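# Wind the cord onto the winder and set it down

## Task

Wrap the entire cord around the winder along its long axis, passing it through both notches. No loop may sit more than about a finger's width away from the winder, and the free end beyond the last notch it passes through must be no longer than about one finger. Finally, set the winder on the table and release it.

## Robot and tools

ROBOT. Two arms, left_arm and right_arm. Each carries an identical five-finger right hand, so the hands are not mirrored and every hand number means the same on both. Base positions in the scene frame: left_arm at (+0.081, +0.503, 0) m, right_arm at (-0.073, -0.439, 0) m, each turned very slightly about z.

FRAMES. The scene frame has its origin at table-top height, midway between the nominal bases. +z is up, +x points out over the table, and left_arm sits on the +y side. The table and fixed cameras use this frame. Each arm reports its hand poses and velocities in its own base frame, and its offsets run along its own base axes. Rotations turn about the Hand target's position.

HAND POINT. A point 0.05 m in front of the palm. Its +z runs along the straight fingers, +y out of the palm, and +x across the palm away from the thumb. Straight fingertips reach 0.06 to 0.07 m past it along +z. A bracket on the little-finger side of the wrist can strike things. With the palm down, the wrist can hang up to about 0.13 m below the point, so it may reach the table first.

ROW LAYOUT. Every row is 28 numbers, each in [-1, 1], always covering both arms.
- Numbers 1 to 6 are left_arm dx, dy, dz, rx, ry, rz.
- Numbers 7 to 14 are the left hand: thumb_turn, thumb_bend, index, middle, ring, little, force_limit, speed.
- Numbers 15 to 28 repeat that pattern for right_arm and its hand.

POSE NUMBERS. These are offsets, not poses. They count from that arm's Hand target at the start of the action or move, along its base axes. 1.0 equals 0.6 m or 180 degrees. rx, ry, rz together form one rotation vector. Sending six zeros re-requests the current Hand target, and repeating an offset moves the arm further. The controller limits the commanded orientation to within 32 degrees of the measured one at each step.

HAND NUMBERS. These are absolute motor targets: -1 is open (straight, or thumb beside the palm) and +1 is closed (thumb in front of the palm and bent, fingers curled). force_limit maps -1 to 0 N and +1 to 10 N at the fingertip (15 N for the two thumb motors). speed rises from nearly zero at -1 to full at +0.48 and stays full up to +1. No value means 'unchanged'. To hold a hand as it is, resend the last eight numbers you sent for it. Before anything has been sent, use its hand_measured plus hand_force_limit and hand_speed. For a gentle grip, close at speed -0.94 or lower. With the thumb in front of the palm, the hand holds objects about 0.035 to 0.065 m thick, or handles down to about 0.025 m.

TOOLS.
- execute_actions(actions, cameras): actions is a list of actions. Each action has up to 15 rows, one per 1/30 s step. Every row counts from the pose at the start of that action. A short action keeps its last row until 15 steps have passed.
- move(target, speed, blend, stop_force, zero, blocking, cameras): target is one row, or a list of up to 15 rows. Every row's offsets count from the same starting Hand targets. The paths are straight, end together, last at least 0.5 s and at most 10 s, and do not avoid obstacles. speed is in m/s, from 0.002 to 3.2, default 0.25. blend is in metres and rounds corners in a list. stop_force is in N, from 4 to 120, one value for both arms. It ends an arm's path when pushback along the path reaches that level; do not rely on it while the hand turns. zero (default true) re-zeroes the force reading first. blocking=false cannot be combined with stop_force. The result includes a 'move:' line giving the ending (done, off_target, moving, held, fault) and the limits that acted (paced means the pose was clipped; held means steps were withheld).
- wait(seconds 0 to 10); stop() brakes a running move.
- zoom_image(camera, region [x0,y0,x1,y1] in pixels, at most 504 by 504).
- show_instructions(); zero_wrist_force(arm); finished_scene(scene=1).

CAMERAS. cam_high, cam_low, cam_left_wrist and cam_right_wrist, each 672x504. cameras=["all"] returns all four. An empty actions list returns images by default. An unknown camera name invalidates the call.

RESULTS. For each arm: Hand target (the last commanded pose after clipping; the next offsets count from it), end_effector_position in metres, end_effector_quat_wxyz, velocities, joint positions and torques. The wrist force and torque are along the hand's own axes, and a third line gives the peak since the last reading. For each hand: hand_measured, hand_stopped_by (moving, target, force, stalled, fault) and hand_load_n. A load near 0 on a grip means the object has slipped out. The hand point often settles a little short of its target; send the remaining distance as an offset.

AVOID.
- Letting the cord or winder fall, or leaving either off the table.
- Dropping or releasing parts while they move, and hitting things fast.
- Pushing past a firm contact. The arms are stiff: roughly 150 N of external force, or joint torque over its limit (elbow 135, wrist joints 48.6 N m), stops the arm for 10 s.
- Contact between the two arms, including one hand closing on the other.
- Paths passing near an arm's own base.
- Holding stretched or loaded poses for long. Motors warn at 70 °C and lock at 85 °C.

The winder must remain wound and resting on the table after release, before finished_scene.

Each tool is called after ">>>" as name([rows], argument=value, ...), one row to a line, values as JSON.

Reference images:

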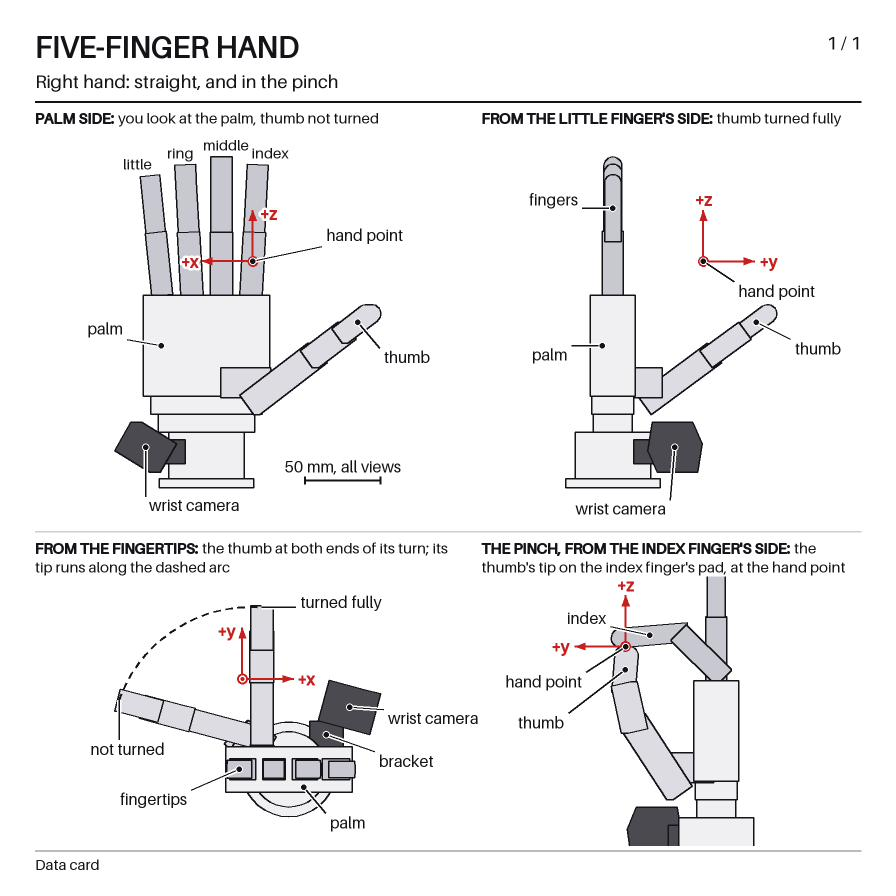

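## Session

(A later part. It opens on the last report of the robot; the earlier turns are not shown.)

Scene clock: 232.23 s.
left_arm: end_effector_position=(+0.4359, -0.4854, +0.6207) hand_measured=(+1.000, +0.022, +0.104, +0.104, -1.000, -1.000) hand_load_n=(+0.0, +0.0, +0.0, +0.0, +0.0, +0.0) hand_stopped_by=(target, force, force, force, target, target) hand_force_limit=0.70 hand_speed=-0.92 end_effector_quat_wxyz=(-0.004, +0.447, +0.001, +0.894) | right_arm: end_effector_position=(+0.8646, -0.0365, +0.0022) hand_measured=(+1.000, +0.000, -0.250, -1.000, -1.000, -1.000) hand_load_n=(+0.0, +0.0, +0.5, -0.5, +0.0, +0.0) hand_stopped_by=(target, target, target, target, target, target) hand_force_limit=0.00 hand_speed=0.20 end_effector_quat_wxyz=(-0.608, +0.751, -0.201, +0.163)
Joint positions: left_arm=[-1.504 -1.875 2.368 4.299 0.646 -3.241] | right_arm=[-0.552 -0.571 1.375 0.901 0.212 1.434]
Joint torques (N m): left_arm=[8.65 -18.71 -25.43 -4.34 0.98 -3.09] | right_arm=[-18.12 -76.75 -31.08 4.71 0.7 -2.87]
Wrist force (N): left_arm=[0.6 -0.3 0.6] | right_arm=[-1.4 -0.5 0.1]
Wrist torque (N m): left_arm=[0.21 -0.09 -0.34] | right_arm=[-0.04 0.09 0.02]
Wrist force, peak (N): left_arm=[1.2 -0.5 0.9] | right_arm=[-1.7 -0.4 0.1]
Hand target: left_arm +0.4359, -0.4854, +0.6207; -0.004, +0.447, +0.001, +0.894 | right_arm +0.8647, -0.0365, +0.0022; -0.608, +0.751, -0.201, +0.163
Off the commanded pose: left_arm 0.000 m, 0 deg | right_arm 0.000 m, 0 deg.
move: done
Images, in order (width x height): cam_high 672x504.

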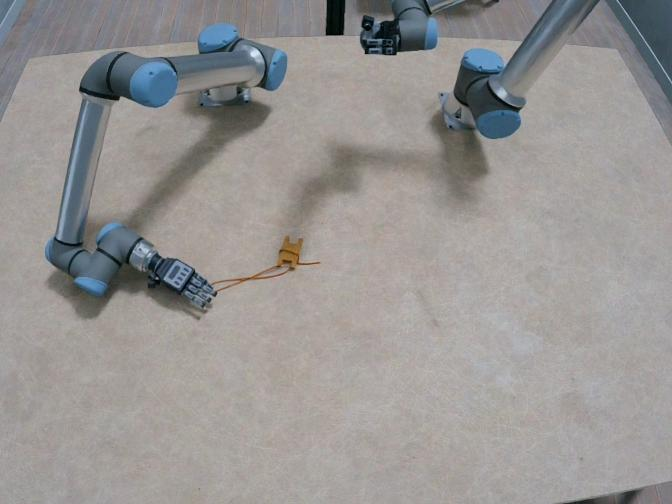

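>>> move([
  [0,0,0,0,0,0,1,0.03,0.8,0.8,-1,-1,0.7,-0.92,0,0,0.15,0,0,0,1,-0.75,-0.4,-1,-0.4,-1,0,0.2],
  [0,0,0,0,0,0,1,0.03,0.8,0.8,-1,-1,0.7,-0.92,-0.1077,0.2275,0.3963,-0.3015,-0.1379,0.4347,1,-0.75,-0.4,-1,-0.4,-1,0,0.2],
], speed=0.3, blend=[0.03,0], cameras=["cam_high"])

>>> move(target=[0,0,0,0,0,0,1,0.03,0.8,0.8,-1,-1,0.7,-0.92,-0.0517,0.2367,-0.2,-0.1345,0.1541,0.5902,1,-0.75,-0.4,-1,-0.4,-1,0,0.2], speed=0.3, cameras=["cam_high","cam_right_wrist","cam_low"])

>>> zoom_image(camera="cam_right_wrist", region=[300, 100, 600, 400])

Scene clock: 238.27 s.
left_arm: end_effector_position=(+0.4359, -0.4854, +0.6207) hand_measured=(+1.000, +0.022, +0.104, +0.104, -1.000, -1.000) hand_load_n=(+0.0, +0.0, +0.0, +0.0, +0.0, +0.0) hand_stopped_by=(target, force, force, force, target, target) hand_force_limit=0.70 hand_speed=-0.92 end_effector_quat_wxyz=(-0.004, +0.447, +0.001, +0.894) | right_arm: end_effector_position=(+0.8001, +0.0999, +0.2399) hand_measured=(+1.000, -0.750, -0.400, -1.000, -0.400, -1.000) hand_load_n=(+0.0, +0.0, +0.0, +0.0, +0.0, +0.0) hand_stopped_by=(target, target, target, target, target, target) hand_force_limit=0.00 hand_speed=0.20 end_effector_quat_wxyz=(-0.220, +0.834, +0.505, -0.032)
Joint positions: left_arm=[-1.504 -1.875 2.368 4.299 0.646 -3.241] | right_arm=[-0.136 -0.873 1.194 1.59 1.272 0.294]
Joint torques (N m): left_arm=[7.76 -17.9 -24.68 -4.22 0.47 -3.11] | right_arm=[9.51 -91.61 -27.69 2.27 2.15 -2.87]
Wrist force (N): left_arm=[0.8 -0.1 0.6] | right_arm=[-1.1 -0.8 1.0]
Wrist torque (N m): left_arm=[0.22 -0.12 -0.33] | right_arm=[-0.12 0.09 0.13]
Wrist force, peak (N): left_arm=[1.3 -0.3 1.0] | right_arm=[-0.9 -8.0 3.6]
Hand target: left_arm +0.4359, -0.4854, +0.6207; -0.004, +0.447, +0.001, +0.894 | right_arm +0.8001, +0.1000, +0.2400; -0.220, +0.834, +0.505, -0.032
Off the commanded pose: left_arm 0.000 m, 0 deg | right_arm 0.000 m, 0 deg.
move: done
Images, in order (width x height): cam_high 672x504.

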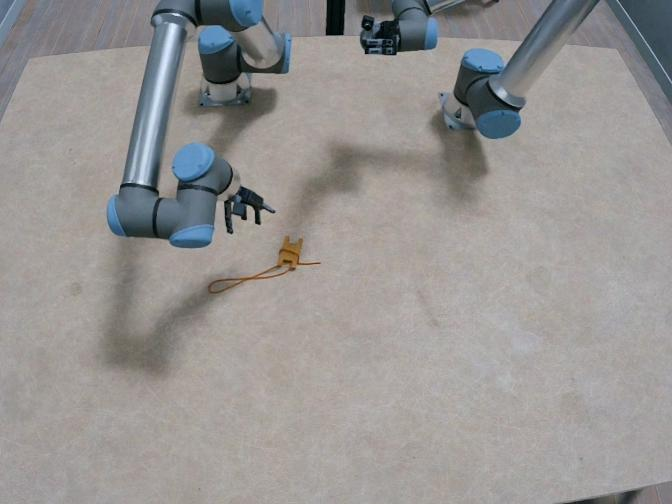

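Scene clock: 242.30 s.
left_arm: end_effector_position=(+0.4359, -0.4854, +0.6207) hand_measured=(+1.000, +0.022, +0.104, +0.104, -1.000, -1.000) hand_load_n=(+0.0, +0.5, +0.0, +0.0, +0.0, +0.0) hand_stopped_by=(target, force, force, force, target, target) hand_force_limit=0.70 hand_speed=-0.92 end_effector_quat_wxyz=(-0.004, +0.447, +0.001, +0.894) | right_arm: end_effector_position=(+0.7690, +0.2420, +0.1200) hand_measured=(+1.000, -0.750, -0.400, -1.000, -0.400, -1.000) hand_load_n=(+0.0, +0.0, +0.0, +0.0, +0.0, +0.0) hand_stopped_by=(target, target, target, target, target, target) hand_force_limit=0.00 hand_speed=0.20 end_effector_quat_wxyz=(-0.051, +0.100, +0.885, -0.452)
Joint positions: left_arm=[-1.504 -1.875 2.368 4.299 0.646 -3.241] | right_arm=[0.302 -0.662 1.216 1.625 2.346 -0.788]
Joint torques (N m): left_arm=[8.54 -17.99 -23.94 -4.24 0.49 -2.98] | right_arm=[9.6 -101.06 -24.18 1.65 3.3 -2.4]
Wrist force (N): left_arm=[0.8 -0.2 0.4] | right_arm=[-1.2 -0.2 -0.3]
Wrist torque (N m): left_arm=[0.22 -0.13 -0.32] | right_arm=[0.00 0.16 0.03]
Wrist force, peak (N): left_arm=[0.9 -0.3 1.2] | right_arm=[-1.7 -0.9 0.3]
Hand target: left_arm +0.4359, -0.4854, +0.6207; -0.004, +0.447, +0.001, +0.894 | right_arm +0.7690, +0.2420, +0.1200; -0.051, +0.100, +0.885, -0.452
Off the commanded pose: left_arm 0.000 m, 0 deg | right_arm 0.000 m, 0 deg.
move: done
camera_calibration:
cam_right_wrist: T_world_to_cam=[[-0.0613568, 0.583354, -0.809897, 0.00770718], [0.921495, 0.344887, 0.178604, -0.816647], [0.383513, -0.735358, -0.558719, 0.068181], [0, 0, 0, 1]] pos_world=[0.726861, 0.327293, 0.190193]
Images, in order (width x height): cam_high 672x504, cam_low 672x504, cam_right_wrist 672x504.

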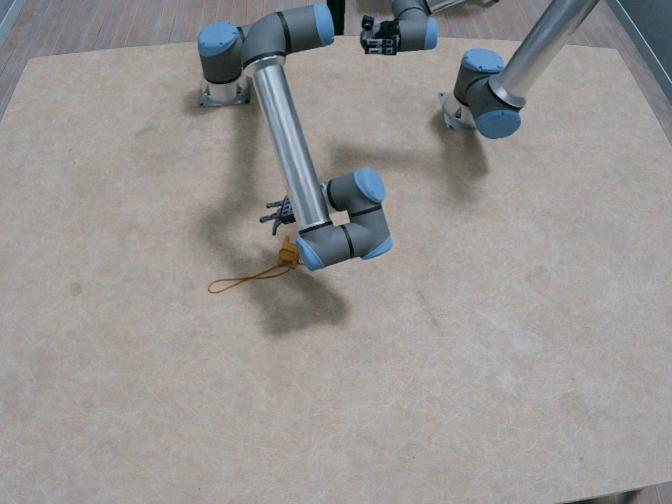

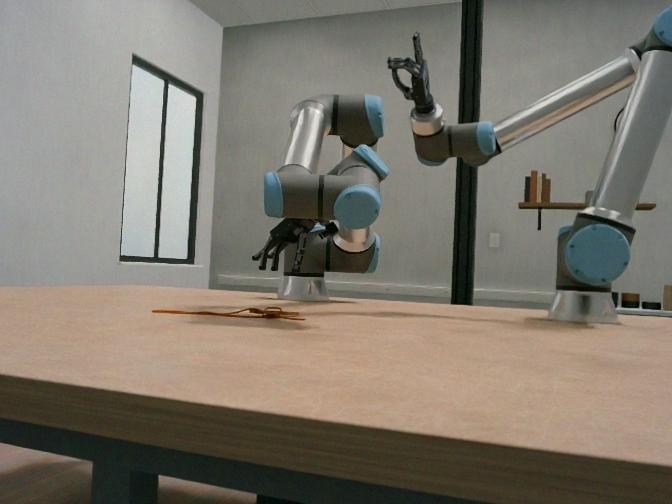

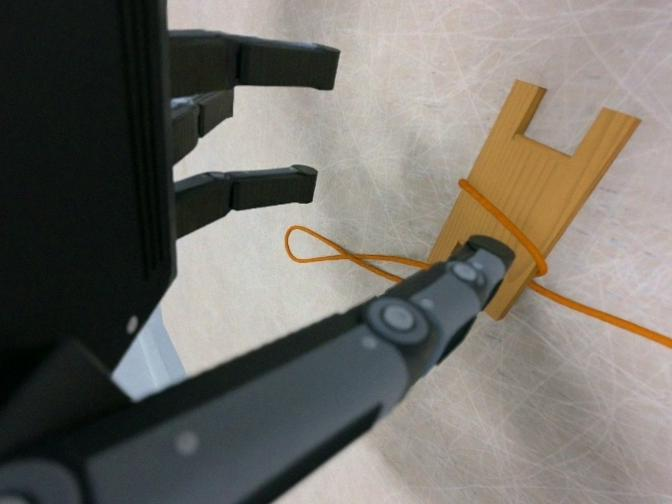

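Scaled by 1.680 from the camera's 672x504 image, which has a finer 960x720 frame.

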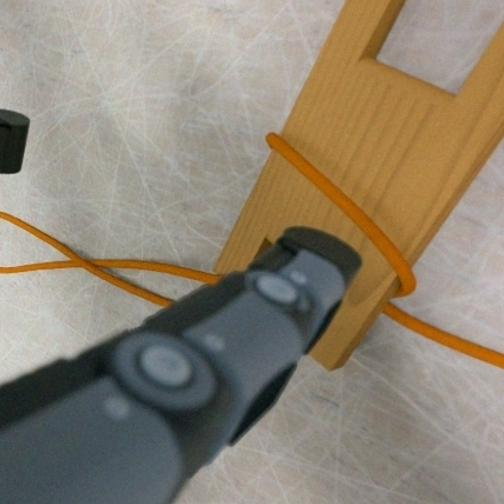

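>>> move(target=[0,0,0,0,0,0,1,0.03,0.8,0.8,-1,-1,0.7,-0.92,-0.0092,-0.0068,-0.14,0,0,-0.008,1,-0.75,-0.4,-1,-0.4,-1,0,0.2], speed=0.1, cameras=["cam_low","cam_right_wrist"])

>>> zoom_image(camera="cam_right_wrist", region=[250, 50, 550, 350])

>>> zoom_image(camera="cam_low", region=[220, 270, 330, 340])

Scene clock: 244.87 s.
left_arm: end_effector_position=(+0.4359, -0.4854, +0.6207) hand_measured=(+1.000, +0.022, +0.104, +0.104, -1.000, -1.000) hand_load_n=(+0.5, +0.0, +0.0, +0.0, +0.0, +0.0) hand_stopped_by=(target, force, force, force, target, target) hand_force_limit=0.70 hand_speed=-0.92 end_effector_quat_wxyz=(-0.004, +0.447, +0.001, +0.894) | right_arm: end_effector_position=(+0.7635, +0.2379, +0.0363) hand_measured=(+1.000, -0.750, -0.400, -1.000, -0.400, -1.000) hand_load_n=(+0.0, +0.0, +0.0, -0.5, +0.0, +0.0) hand_stopped_by=(target, target, target, target, target, target) hand_force_limit=0.00 hand_speed=0.20 end_effector_quat_wxyz=(-0.057, +0.111, +0.884, -0.451)
Joint positions: left_arm=[-1.504 -1.875 2.368 4.299 0.646 -3.241] | right_arm=[0.298 -0.584 1.237 1.543 2.335 -0.765]
Joint torques (N m): left_arm=[7.94 -20.74 -24.84 -4.51 0.84 -3.3] | right_arm=[-17.52 -80.65 -23.89 2.29 -2.43 1.66]
Wrist force (N): left_arm=[1.2 -0.4 0.8] | right_arm=[-0.8 -0.4 0.4]
Wrist torque (N m): left_arm=[0.18 -0.20 -0.31] | right_arm=[-0.07 0.07 -0.17]
Wrist force, peak (N): left_arm=[0.9 -0.4 1.2] | right_arm=[-0.9 -1.0 -0.6]
Hand target: left_arm +0.4359, -0.4854, +0.6207; -0.004, +0.447, +0.001, +0.894 | right_arm +0.7635, +0.2379, +0.0360; -0.057, +0.111, +0.884, -0.451
Off the commanded pose: left_arm 0.000 m, 0 deg | right_arm 0.000 m, 0 deg.
move: done
camera_calibration:
cam_right_wrist: T_world_to_cam=[[-0.047045, 0.584658, -0.809915, -0.0692761], [0.929735, 0.322076, 0.178494, -0.796052], [0.365212, -0.744609, -0.558729, 0.0367089], [0, 0, 0, 1]] pos_world=[0.723452, 0.324226, 0.106493]
Images, in order (width x height): cam_low 672x504, cam_right_wrist 672x504.

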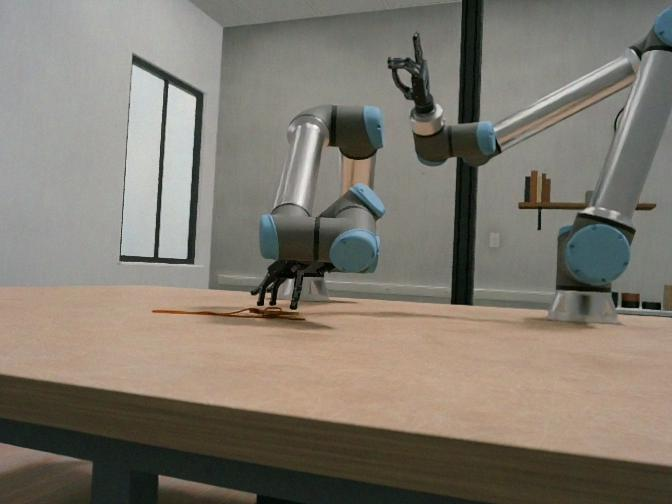

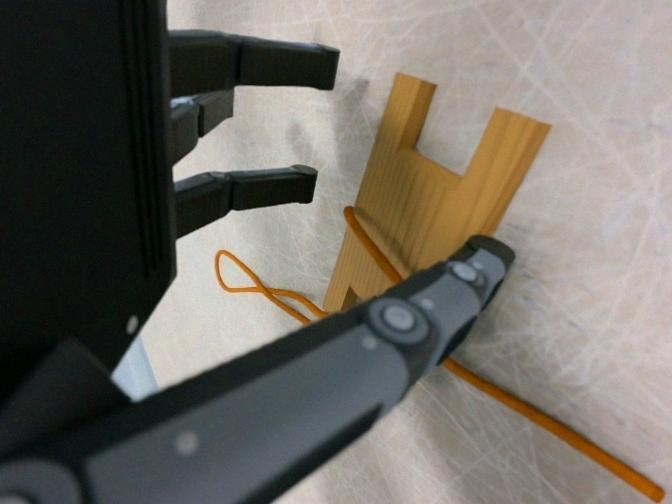

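Scaled by 1.680 from the camera's 672x504 image, which has a finer 960x720 frame.

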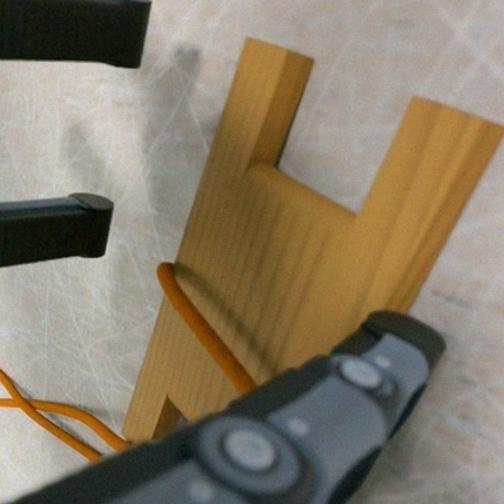

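Scaled by 4.582 from the camera's 672x504 image, which has a finer 960x720 frame.

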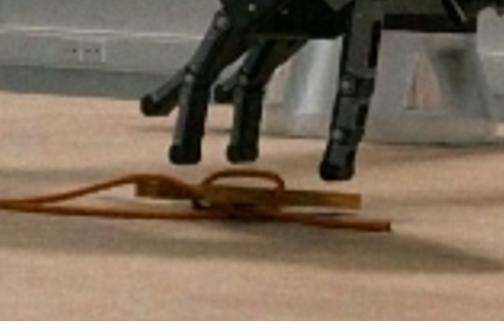

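>>> move([
  [0,0,0,0,0,0,1,0.03,0.8,0.8,-1,-1,0.7,-0.92,0,0,-0.02,0,0,0,1,-0.75,-0.4,-1,-0.4,-1,0,0.2],
  [0,0,0,0,0,0,1,0.03,0.8,0.8,-1,-1,0.7,-0.92,0,0,-0.04,0,0,0,1,-0.75,-0.4,-1,-0.4,-1,0,0.2],
], speed=[0.03,0.006], stop_force=4, cameras=["cam_low","cam_right_wrist"])

>>> zoom_image(camera="cam_right_wrist", region=[250, 50, 550, 350])

>>> zoom_image(camera="cam_low", region=[220, 270, 330, 340])

Scene clock: 247.70 s.
left_arm: end_effector_position=(+0.4359, -0.4854, +0.6207) hand_measured=(+1.000, +0.022, +0.104, +0.104, -1.000, -1.000) hand_load_n=(+0.5, +0.0, +0.0, +0.0, +0.0, +0.0) hand_stopped_by=(target, force, force, force, target, target) hand_force_limit=0.70 hand_speed=-0.92 end_effector_quat_wxyz=(-0.004, +0.447, +0.001, +0.894) | right_arm: end_effector_position=(+0.7635, +0.2379, +0.0180) hand_measured=(+1.000, -0.750, -0.400, -1.000, -0.400, -1.000) hand_load_n=(-0.5, -0.5, +0.0, +0.0, +0.0, +0.0) hand_stopped_by=(target, target, target, target, target, target) hand_force_limit=0.00 hand_speed=0.20 end_effector_quat_wxyz=(-0.057, +0.111, +0.884, -0.451)
Joint positions: left_arm=[-1.504 -1.875 2.368 4.299 0.646 -3.241] | right_arm=[0.298 -0.565 1.236 1.524 2.335 -0.765]
Joint torques (N m): left_arm=[8.72 -18.79 -25.3 -4.62 0.37 -3.03] | right_arm=[-17.05 -99.19 -19.79 4.96 -2.02 0.36]
Wrist force (N): left_arm=[1.1 -0.3 0.6] | right_arm=[-1.3 -4.0 -3.1]
Wrist torque (N m): left_arm=[0.21 -0.18 -0.30] | right_arm=[-0.26 0.18 -0.24]
Wrist force, peak (N): left_arm=[1.2 -0.2 0.9] | right_arm=[-0.9 -7.8 -6.7]
Hand target: left_arm +0.4359, -0.4854, +0.6207; -0.004, +0.447, +0.001, +0.894 | right_arm +0.7635, +0.2379, +0.0180; -0.057, +0.111, +0.884, -0.451 (not the last commanded pose)
Off the commanded pose: left_arm 0.000 m, 0 deg | right_arm 0.006 m, 0 deg.
move: contact (right_arm); path passed 1 of 2 targets
camera_calibration:
cam_right_wrist: T_world_to_cam=[[-0.0469178, 0.584706, -0.809888, -0.0842031], [0.929776, 0.321925, 0.178554, -0.792864], [0.365124, -0.744637, -0.558749, 0.026522], [0, 0, 0, 1]] pos_world=[0.723551, 0.324226, 0.0881928]
Images, in order (width x height): cam_low 672x504, cam_right_wrist 672x504.

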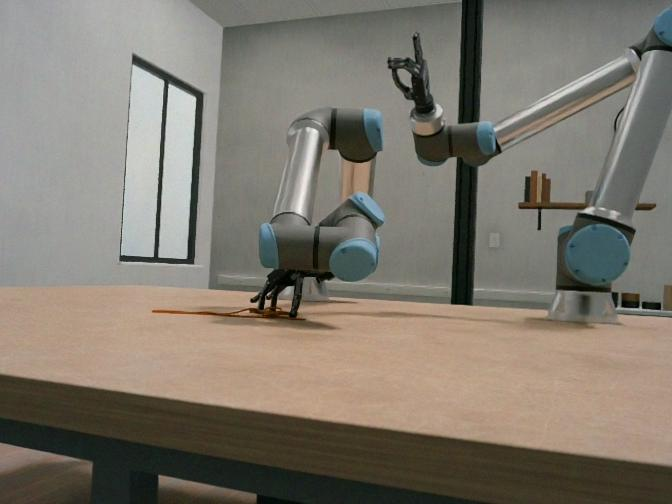

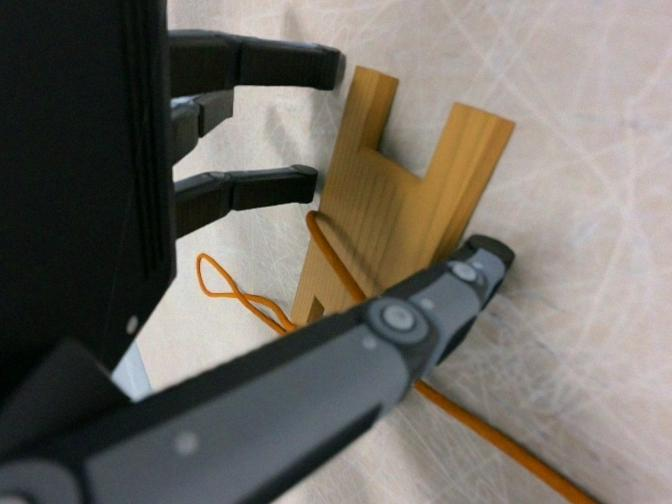

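Scaled by 1.680 from the camera's 672x504 image, which has a finer 960x720 frame.

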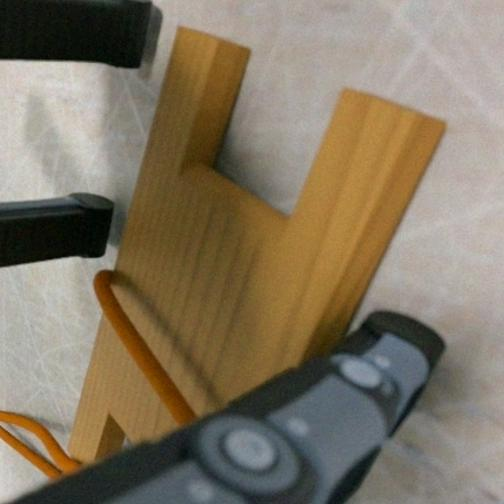

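Scaled by 4.582 from the camera's 672x504 image, which has a finer 960x720 frame.

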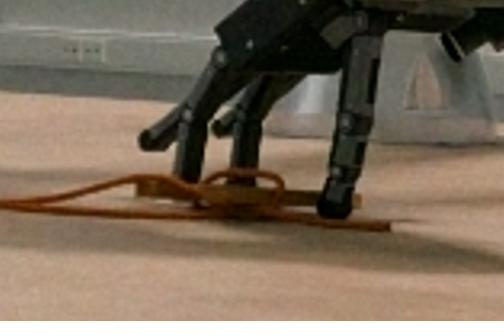

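>>> move(target=[0,0,0,0,0,0,1,0.03,0.8,0.8,-1,-1,0.7,-0.92,0,0,0.001,0,0,0,1,-0.3,0.0,-1,0.0,-1,0.2,-0.92], speed=0.05, cameras=["cam_low","cam_right_wrist"])

>>> zoom_image(camera="cam_right_wrist", region=[250, 50, 550, 350])

Scene clock: 249.03 s.
left_arm: end_effector_position=(+0.4359, -0.4854, +0.6207) hand_measured=(+1.000, +0.022, +0.104, +0.104, -1.000, -1.000) hand_load_n=(+0.0, +0.0, +0.0, +0.0, +0.0, +0.0) hand_stopped_by=(target, force, force, force, target, target) hand_force_limit=0.70 hand_speed=-0.92 end_effector_quat_wxyz=(-0.004, +0.447, +0.001, +0.894) | right_arm: end_effector_position=(+0.7635, +0.2379, +0.0186) hand_measured=(+1.000, -0.656, -0.200, -1.000, -0.208, -1.000) hand_load_n=(+1.5, +13.0, +7.0, +0.0, +5.0, +0.0) hand_stopped_by=(target, force, force, target, force, target) hand_force_limit=0.20 hand_speed=-0.92 end_effector_quat_wxyz=(-0.057, +0.111, +0.884, -0.451)
Joint positions: left_arm=[-1.504 -1.875 2.368 4.299 0.646 -3.241] | right_arm=[0.298 -0.566 1.236 1.525 2.335 -0.765]
Joint torques (N m): left_arm=[7.81 -17.91 -24.82 -4.35 0.61 -3.02] | right_arm=[-17.05 -102.35 -22.06 5.54 -1.81 0.39]
Wrist force (N): left_arm=[0.9 -0.4 1.0] | right_arm=[-1.1 -1.0 -0.2]
Wrist torque (N m): left_arm=[0.17 -0.16 -0.32] | right_arm=[-0.10 0.10 -0.17]
Wrist force, peak (N): left_arm=[1.2 -0.7 0.9] | right_arm=[-1.3 -4.6 -3.4]
Hand target: left_arm +0.4359, -0.4854, +0.6207; -0.004, +0.447, +0.001, +0.894 | right_arm +0.7635, +0.2379, +0.0186; -0.057, +0.111, +0.884, -0.451
Off the commanded pose: left_arm 0.000 m, 0 deg | right_arm 0.000 m, 0 deg.
move: done
camera_calibration:
cam_right_wrist: T_world_to_cam=[[-0.0469178, 0.584706, -0.809888, -0.0837219], [0.929776, 0.321925, 0.178554, -0.792878], [0.365124, -0.744637, -0.558749, 0.0268938], [0, 0, 0, 1]] pos_world=[0.723451, 0.324226, 0.0887928]
Images, in order (width x height): cam_low 672x504, cam_right_wrist 672x504.

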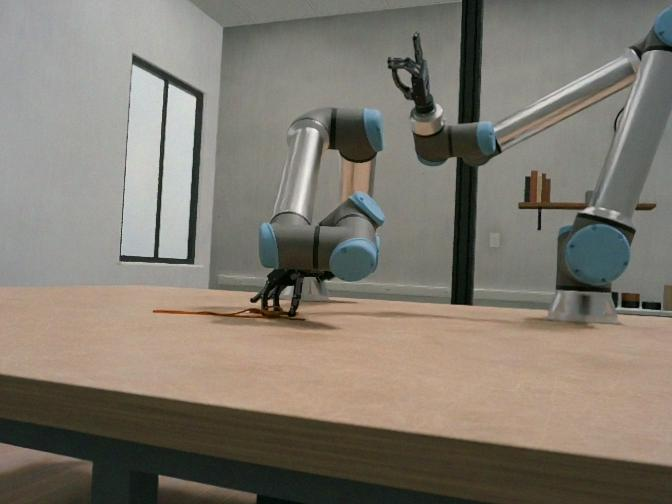

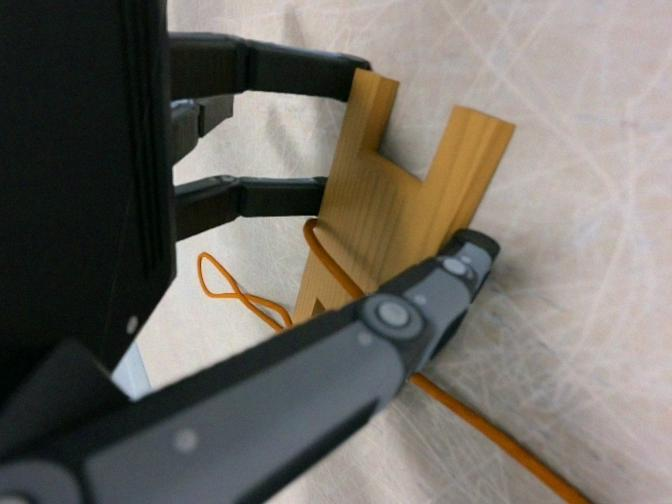

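Scaled by 1.680 from the camera's 672x504 image, which has a finer 960x720 frame.

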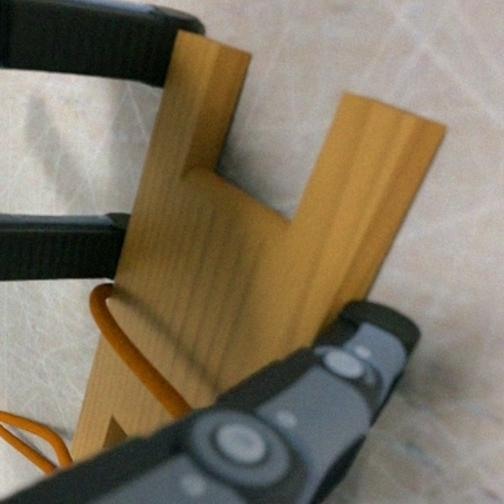

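>>> move(target=[0,0,0,0,0,0,1,0.03,0.8,0.8,-1,-1,0.7,-0.92,0,0,0.6,0,0,0,1,-0.3,0.0,-1,0.0,-1,0.2,-0.92], speed=0.12, cameras=["cam_low","cam_right_wrist","cam_high"])

>>> zoom_image(camera="cam_low", region=[200, 130, 360, 340])

Scene clock: 250.70 s.
left_arm: end_effector_position=(+0.4359, -0.4854, +0.6207) hand_measured=(+1.000, +0.022, +0.104, +0.104, -1.000, -1.000) hand_load_n=(+0.0, +0.0, +0.0, +0.0, +0.0, +0.0) hand_stopped_by=(target, force, force, force, target, target) hand_force_limit=0.70 hand_speed=-0.92 end_effector_quat_wxyz=(-0.004, +0.447, +0.001, +0.894) | right_arm: end_effector_position=(+0.7636, +0.2379, +0.1288) hand_measured=(+1.000, -0.656, -0.200, -1.000, -0.208, -1.000) hand_load_n=(+2.0, +13.0, +7.5, +0.0, +5.5, +0.0) hand_stopped_by=(target, force, force, target, force, target) hand_force_limit=0.20 hand_speed=-0.92 end_effector_quat_wxyz=(-0.057, +0.111, +0.884, -0.451)
Joint positions: left_arm=[-1.504 -1.875 2.368 4.299 0.646 -3.241] | right_arm=[0.298 -0.675 1.226 1.644 2.335 -0.765]
Joint torques (N m): left_arm=[5.61 -17.27 -24.9 -4.43 0.53 -3.38] | right_arm=[-14.91 -76.32 -24.52 2.18 1.84 -2.04]
Wrist force (N): left_arm=[0.9 -0.4 0.7] | right_arm=[-0.8 0.1 0.3]
Wrist torque (N m): left_arm=[0.17 -0.15 -0.32] | right_arm=[-0.03 0.08 -0.16]
Wrist force, peak (N): left_arm=[1.3 -0.4 0.6] | right_arm=[-1.5 -4.4 -2.6]
Hand target: left_arm +0.4359, -0.4854, +0.6207; -0.004, +0.447, +0.001, +0.894 | right_arm +0.7636, +0.2379, +0.1285; -0.057, +0.111, +0.884, -0.451 (not the last commanded pose)
Off the commanded pose: left_arm 0.000 m, 0 deg | right_arm 0.250 m, 0 deg.
move: held (right_arm; a check stopped the path); limits=held
pose unreachable (right arm): on one or more control steps of this call, first in action 0 (counted from 0), this arm could not follow its commanded pose, so it was not sent that pose on those steps. It may still have moved: this result reports where it is.
cause: moving toward the commanded pose would bring two parts of the arm too close to each other (joints 4 (wrist 1) to 6 (wrist 3) lie between them).
camera_calibration:
cam_right_wrist: T_world_to_cam=[[-0.0468386, 0.584776, -0.809842, 0.00544318], [0.929701, 0.322026, 0.178759, -0.812667], [0.365324, -0.744538, -0.55875, 0.0882548], [0, 0, 0, 1]] pos_world=[0.723551, 0.324226, 0.198993]
Images, in order (width x height): cam_high 672x504, cam_low 672x504, cam_right_wrist 672x504.

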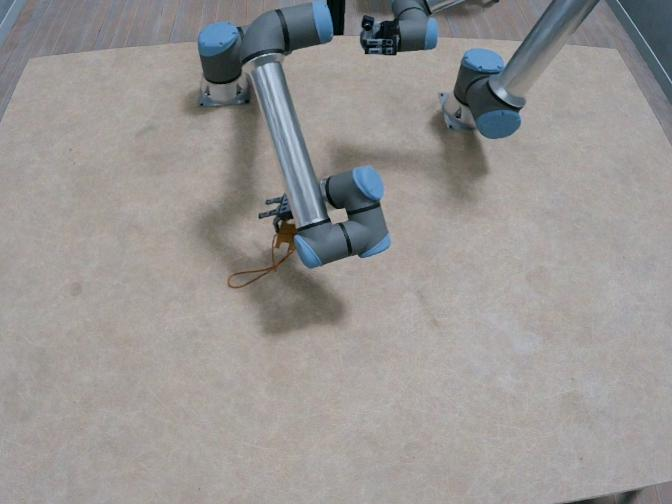

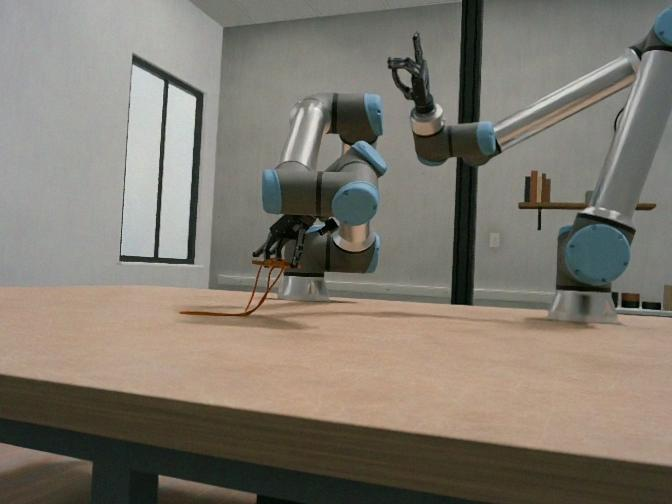

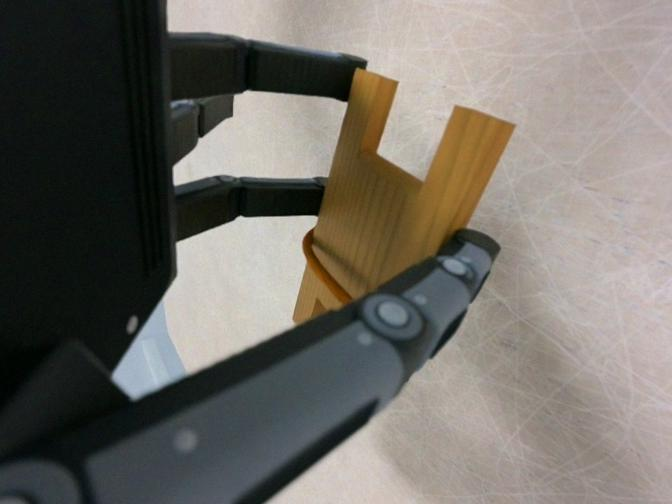

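Scaled by 2.400 from the camera's 672x504 image, which has a finer 960x720 frame.

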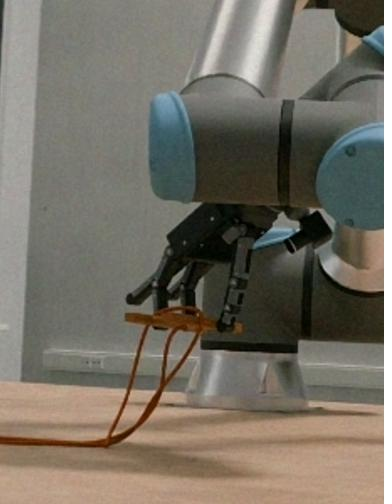

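>>> move([
  [0,0,0,0,0,0,1,0.03,0.8,0.8,-1,-1,0.7,-0.92,-0.07,-0.06,0.03,0,0,0.25,1,-0.3,0.0,-1,0.0,-1,0.2,-0.92],
  [0,0,0,0,0,0,1,0.03,0.8,0.8,-1,-1,0.7,-0.92,-0.17,-0.26,0.3,0,0,0.5806,1,-0.3,0.0,-1,0.0,-1,0.2,-0.92],
], speed=0.15, blend=[0.03,0], cameras=["cam_low","cam_right_wrist","cam_high"])

>>> zoom_image(camera="cam_low", region=[150, 130, 360, 340])

Scene clock: 259.87 s.
left_arm: end_effector_position=(+0.4359, -0.4854, +0.6207) hand_measured=(+1.000, +0.022, +0.104, +0.104, -1.000, -1.000) hand_load_n=(+0.0, +0.0, +0.0, +0.0, +0.0, +0.0) hand_stopped_by=(target, force, force, force, target, target) hand_force_limit=0.70 hand_speed=-0.92 end_effector_quat_wxyz=(-0.004, +0.447, +0.001, +0.894) | right_arm: end_effector_position=(+0.6616, +0.0820, +0.3084) hand_measured=(+1.000, -0.656, -0.200, -1.000, -0.208, -1.000) hand_load_n=(+1.5, +13.0, +7.0, +0.0, +5.0, +0.0) hand_stopped_by=(target, force, force, target, force, target) hand_force_limit=0.20 hand_speed=-0.92 end_effector_quat_wxyz=(-0.322, +0.631, -0.629, +0.321)
Joint positions: left_arm=[-1.504 -1.875 2.368 4.299 0.646 -3.241] | right_arm=[-0.264 -1.601 1.928 0.317 1.356 -3.3]
Joint torques (N m): left_arm=[8.68 -16.61 -24.69 -4.81 0.41 -2.83] | right_arm=[-17.64 -45.29 -43.8 2.26 -3.23 -2.77]
Wrist force (N): left_arm=[0.8 -0.4 0.8] | right_arm=[-0.9 0.3 0.6]
Wrist torque (N m): left_arm=[0.18 -0.14 -0.33] | right_arm=[-0.02 0.07 0.06]
Wrist force, peak (N): left_arm=[1.1 -0.2 1.2] | right_arm=[-1.3 -0.1 0.8]
Hand target: left_arm +0.4359, -0.4854, +0.6207; -0.004, +0.447, +0.001, +0.894 | right_arm +0.6616, +0.0819, +0.3085; -0.322, +0.631, -0.629, +0.321
Off the commanded pose: left_arm 0.000 m, 0 deg | right_arm 0.000 m, 0 deg.
move: done
camera_calibration:
cam_right_wrist: T_world_to_cam=[[-0.554438, -0.191721, -0.80984, 0.636803], [-0.54444, 0.819539, 0.178721, 0.23483], [0.629431, 0.54, -0.558764, -0.170282], [0, 0, 0, 1]] pos_world=[0.5881, 0.021588, 0.378593]
Images, in order (width x height): cam_high 672x504, cam_low 672x504, cam_right_wrist 672x504.

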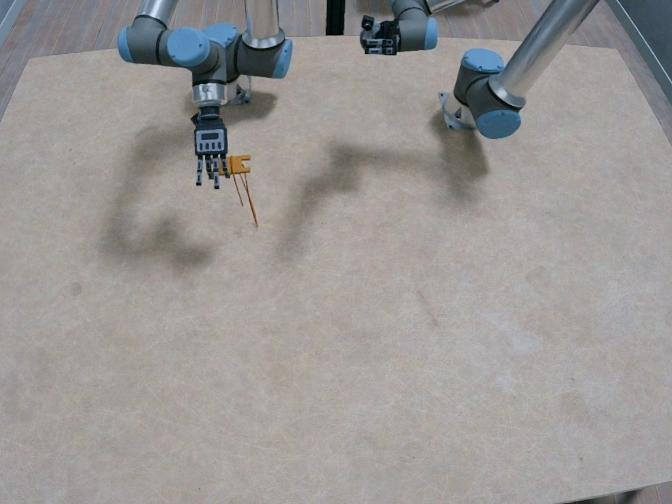

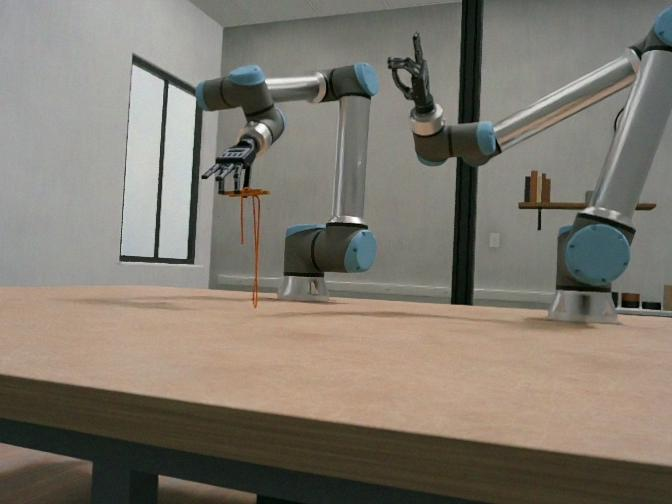

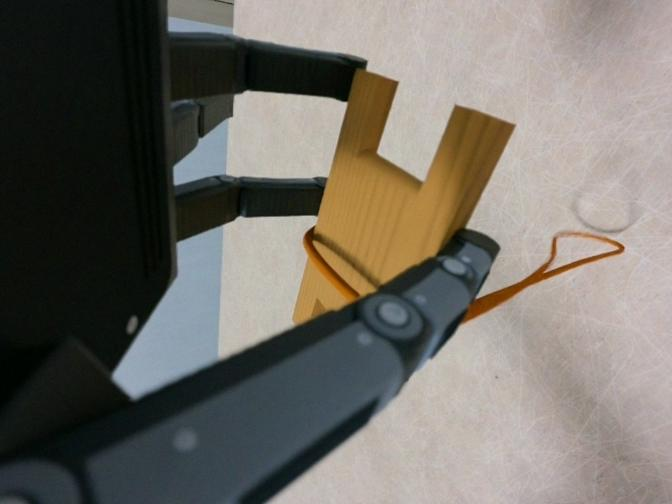

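Scaled by 2.400 from the camera's 672x504 image, which has a finer 960x720 frame.

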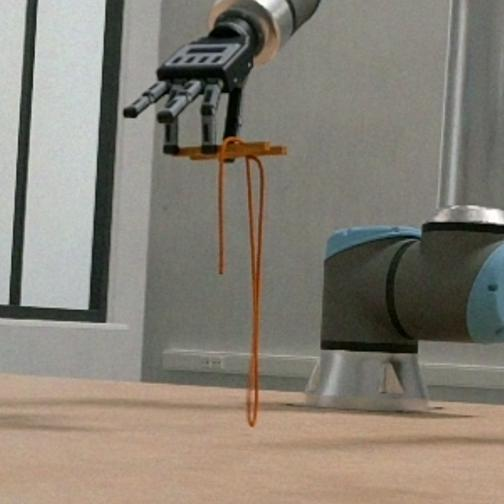

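>>> move([
  [0,0,0,0,0,0,1,0.03,0.8,0.8,-1,-1,0.7,-0.92,0,0,0.25,-0.2,0,0,1,-0.3,0.0,-1,0.0,-1,0.2,-0.92],
  [0,0,0,0,0,0,1,0.03,0.8,0.8,-1,-1,0.7,-0.92,-0.02,-0.05,0.45,-0.5,0,0,1,-0.3,0.0,-1,0.0,-1,0.2,-0.92],
], speed=0.15, blend=[0.03,0], cameras=["cam_low","cam_right_wrist","cam_high"])

>>> zoom_image(camera="cam_low", region=[150, 60, 360, 320])

>>> zoom_image(camera="cam_high", region=[150, 60, 350, 260])

Scene clock: 266.03 s.
left_arm: end_effector_position=(+0.4359, -0.4854, +0.6207) hand_measured=(+1.000, +0.022, +0.104, +0.104, -1.000, -1.000) hand_load_n=(+0.0, +0.0, +0.0, +0.0, +0.0, +0.0) hand_stopped_by=(target, force, force, force, target, target) hand_force_limit=0.70 hand_speed=-0.92 end_effector_quat_wxyz=(-0.004, +0.447, +0.001, +0.894) | right_arm: end_effector_position=(+0.6496, +0.0520, +0.5785) hand_measured=(+1.000, -0.656, -0.200, -1.000, -0.208, -1.000) hand_load_n=(+2.0, +13.0, +7.0, +0.0, +5.0, +0.0) hand_stopped_by=(target, force, force, target, force, target) hand_force_limit=0.20 hand_speed=-0.92 end_effector_quat_wxyz=(+0.218, +0.674, -0.217, +0.672)
Joint positions: left_arm=[-1.504 -1.875 2.368 4.299 0.646 -3.241] | right_arm=[0.17 -1.673 1.779 -0.102 2.367 -4.711]
Joint torques (N m): left_arm=[9.43 -17.59 -24.7 -4.48 -0.27 -3.18] | right_arm=[-5.58 -41.92 -35.93 -3.57 -3.29 -2.29]
Wrist force (N): left_arm=[0.8 -0.3 1.0] | right_arm=[-3.0 -1.7 -1.0]
Wrist torque (N m): left_arm=[0.18 -0.15 -0.33] | right_arm=[-0.09 0.19 0.03]
Wrist force, peak (N): left_arm=[1.7 -0.4 0.6] | right_arm=[-3.5 -1.8 -1.0]
Hand target: left_arm +0.4359, -0.4854, +0.6207; -0.004, +0.447, +0.001, +0.894 | right_arm +0.6496, +0.0519, +0.5785; +0.218, +0.674, -0.217, +0.672
Off the commanded pose: left_arm 0.000 m, 0 deg | right_arm 0.000 m, 0 deg.
move: done
camera_calibration:
cam_right_wrist: T_world_to_cam=[[-0.554375, -0.809878, 0.191747, 0.295765], [-0.544761, 0.178925, -0.819281, 0.815358], [0.629209, -0.558645, -0.540382, 0.0509209], [0, 0, 0, 1]] pos_world=[0.5761, 0.122092, 0.638812]
Images, in order (width x height): cam_high 672x504, cam_low 672x504, cam_right_wrist 672x504.

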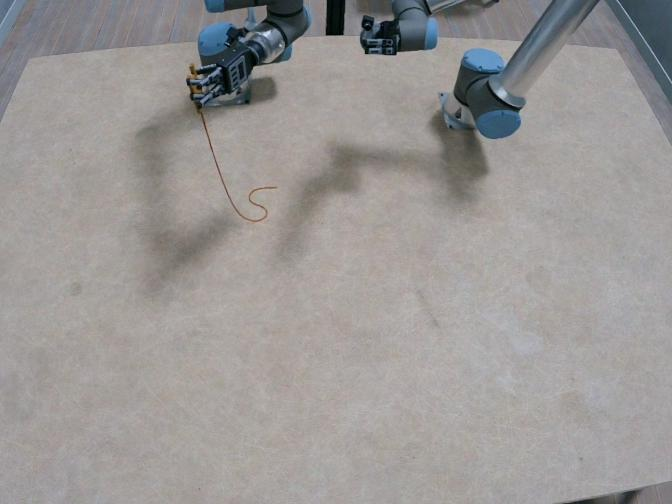

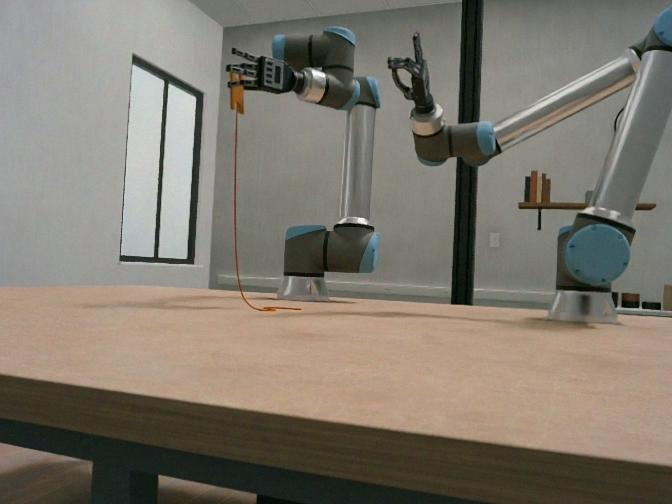

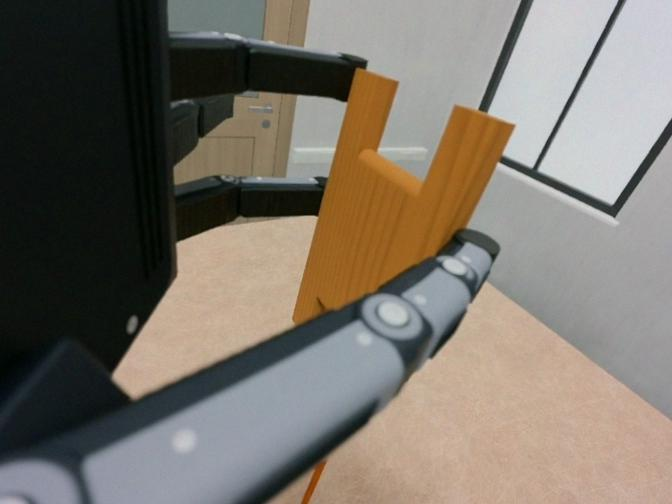

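Scaled by 1.938 from the camera's 672x504 image, which has a finer 960x720 frame.

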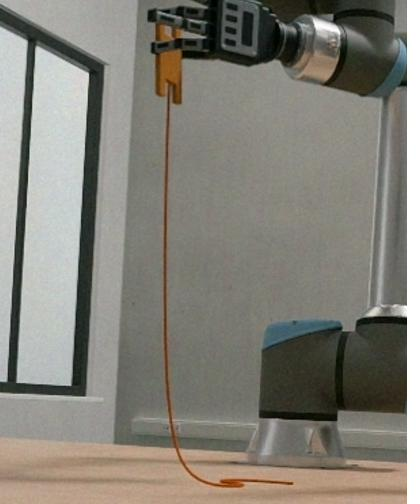

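Scaled by 2.520 from the camera's 672x504 image, which has a finer 960x720 frame.

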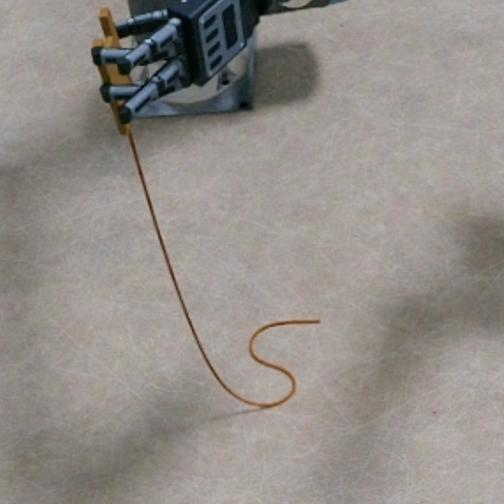

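>>> move([
  [-0.0062,0.209,-0.0155,0,0,0,1,0,-0.25,-0.25,-1,-1,0,0.2,-0.0143,0.2985,-0.214,0.1337,0.3705,0.2293,1,-0.3,0.0,-1,0.0,-1,0.2,-0.92],
  [-0.0062,0.209,-0.0155,0,0,0,1,0,-0.25,-0.25,-1,-1,0,0.2,-0.04,0.6243,0.0433,0.5929,0.5842,0.1939,1,-0.3,0.0,-1,0.0,-1,0.2,-0.92],
], speed=0.17, blend=[0.04,0], cameras=["all"])

>>> zoom_image(camera="cam_low", region=[300, 0, 500, 200])

Scene clock: 277.57 s.
left_arm: end_effector_position=(+0.4322, -0.3600, +0.6114) hand_measured=(+1.000, +0.000, -0.250, -0.250, -1.000, -1.000) hand_load_n=(+0.0, +0.0, +0.0, +0.0, +0.0, +0.0) hand_stopped_by=(target, target, target, target, target, target) hand_force_limit=0.00 hand_speed=0.20 end_effector_quat_wxyz=(-0.004, +0.447, +0.001, +0.894) | right_arm: end_effector_position=(+0.6256, +0.4265, +0.6044) hand_measured=(+1.000, -0.656, -0.200, -1.000, -0.208, -1.000) hand_load_n=(+1.5, +13.0, +7.0, +0.0, +5.0, +0.0) hand_stopped_by=(target, force, force, target, force, target) hand_force_limit=0.20 hand_speed=-0.92 end_effector_quat_wxyz=(-0.410, +0.795, -0.209, -0.395)
Joint positions: left_arm=[-1.489 -2.151 2.518 4.445 0.647 -3.265] | right_arm=[0.084 -0.987 1.123 2.267 0.551 -4.599]
Joint torques (N m): left_arm=[15.28 -7.4 -26.63 -1.94 5.2 -3.54] | right_arm=[9.84 -89.34 -30.18 4.93 -4.43 -2.52]
Wrist force (N): left_arm=[0.9 -0.7 0.9] | right_arm=[0.9 -0.5 0.0]
Wrist torque (N m): left_arm=[0.16 -0.14 -0.14] | right_arm=[-0.01 -0.05 0.23]
Wrist force, peak (N): left_arm=[1.1 -0.5 1.1] | right_arm=[-3.8 -2.1 -0.7]
Hand target: left_arm +0.4322, -0.3600, +0.6114; -0.004, +0.447, +0.001, +0.894 | right_arm +0.6256, +0.4265, +0.6045; -0.410, +0.795, -0.209, -0.395
Off the commanded pose: left_arm 0.000 m, 0 deg | right_arm 0.000 m, 0 deg.
move: done
camera_calibration:
cam_left_wrist: T_world_to_cam=[[-0.14087, -0.959428, 0.244242, -0.433868], [0.102014, -0.259455, -0.960352, 0.452416], [0.984758, -0.110369, 0.134424, -0.429392], [0, 0, 0, 1]] pos_world=[0.315576, -0.346275, 0.598168]
cam_right_wrist: T_world_to_cam=[[-0.541053, -0.547906, -0.638014, 0.962215], [-0.357515, -0.536831, 0.764196, -0.0123804], [-0.761213, 0.64157, 0.0945698, 0.263539], [0, 0, 0, 1]] pos_world=[0.716792, 0.351478, 0.598445]

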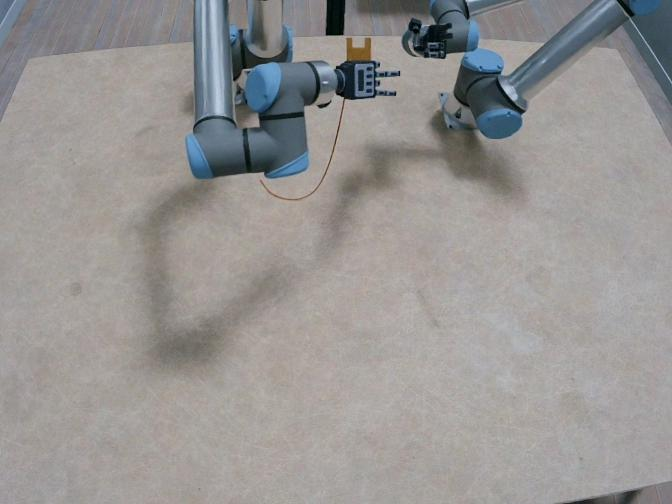

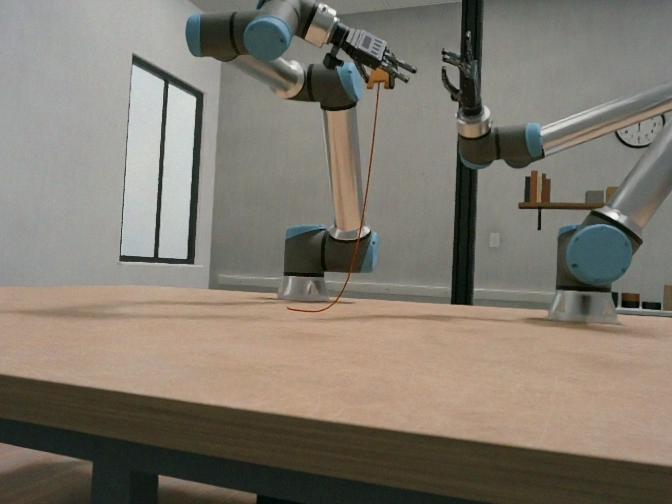

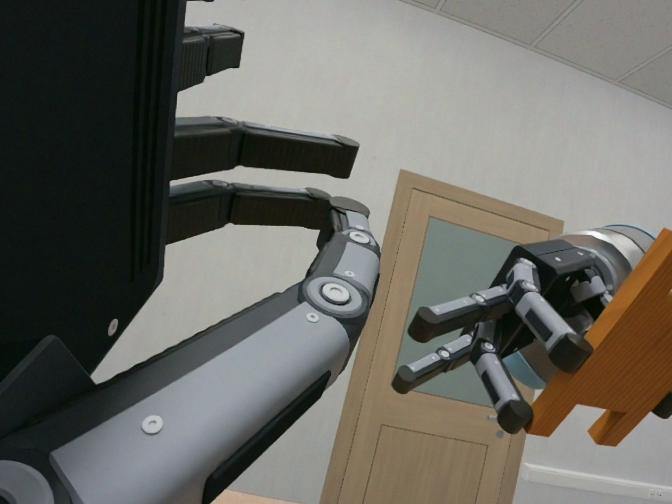

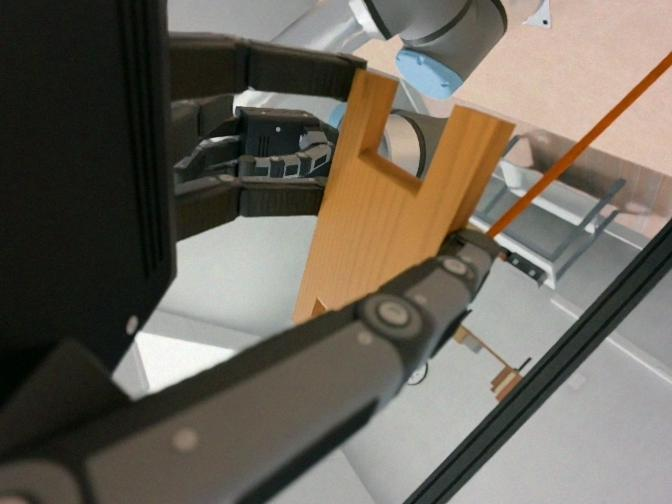

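Scaled by 2.520 from the camera's 672x504 image, which has a finer 960x720 frame.

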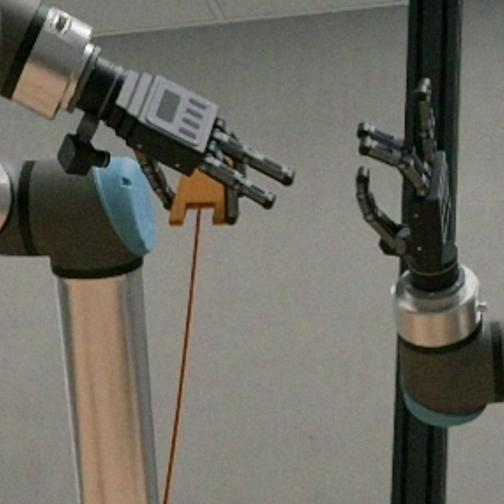

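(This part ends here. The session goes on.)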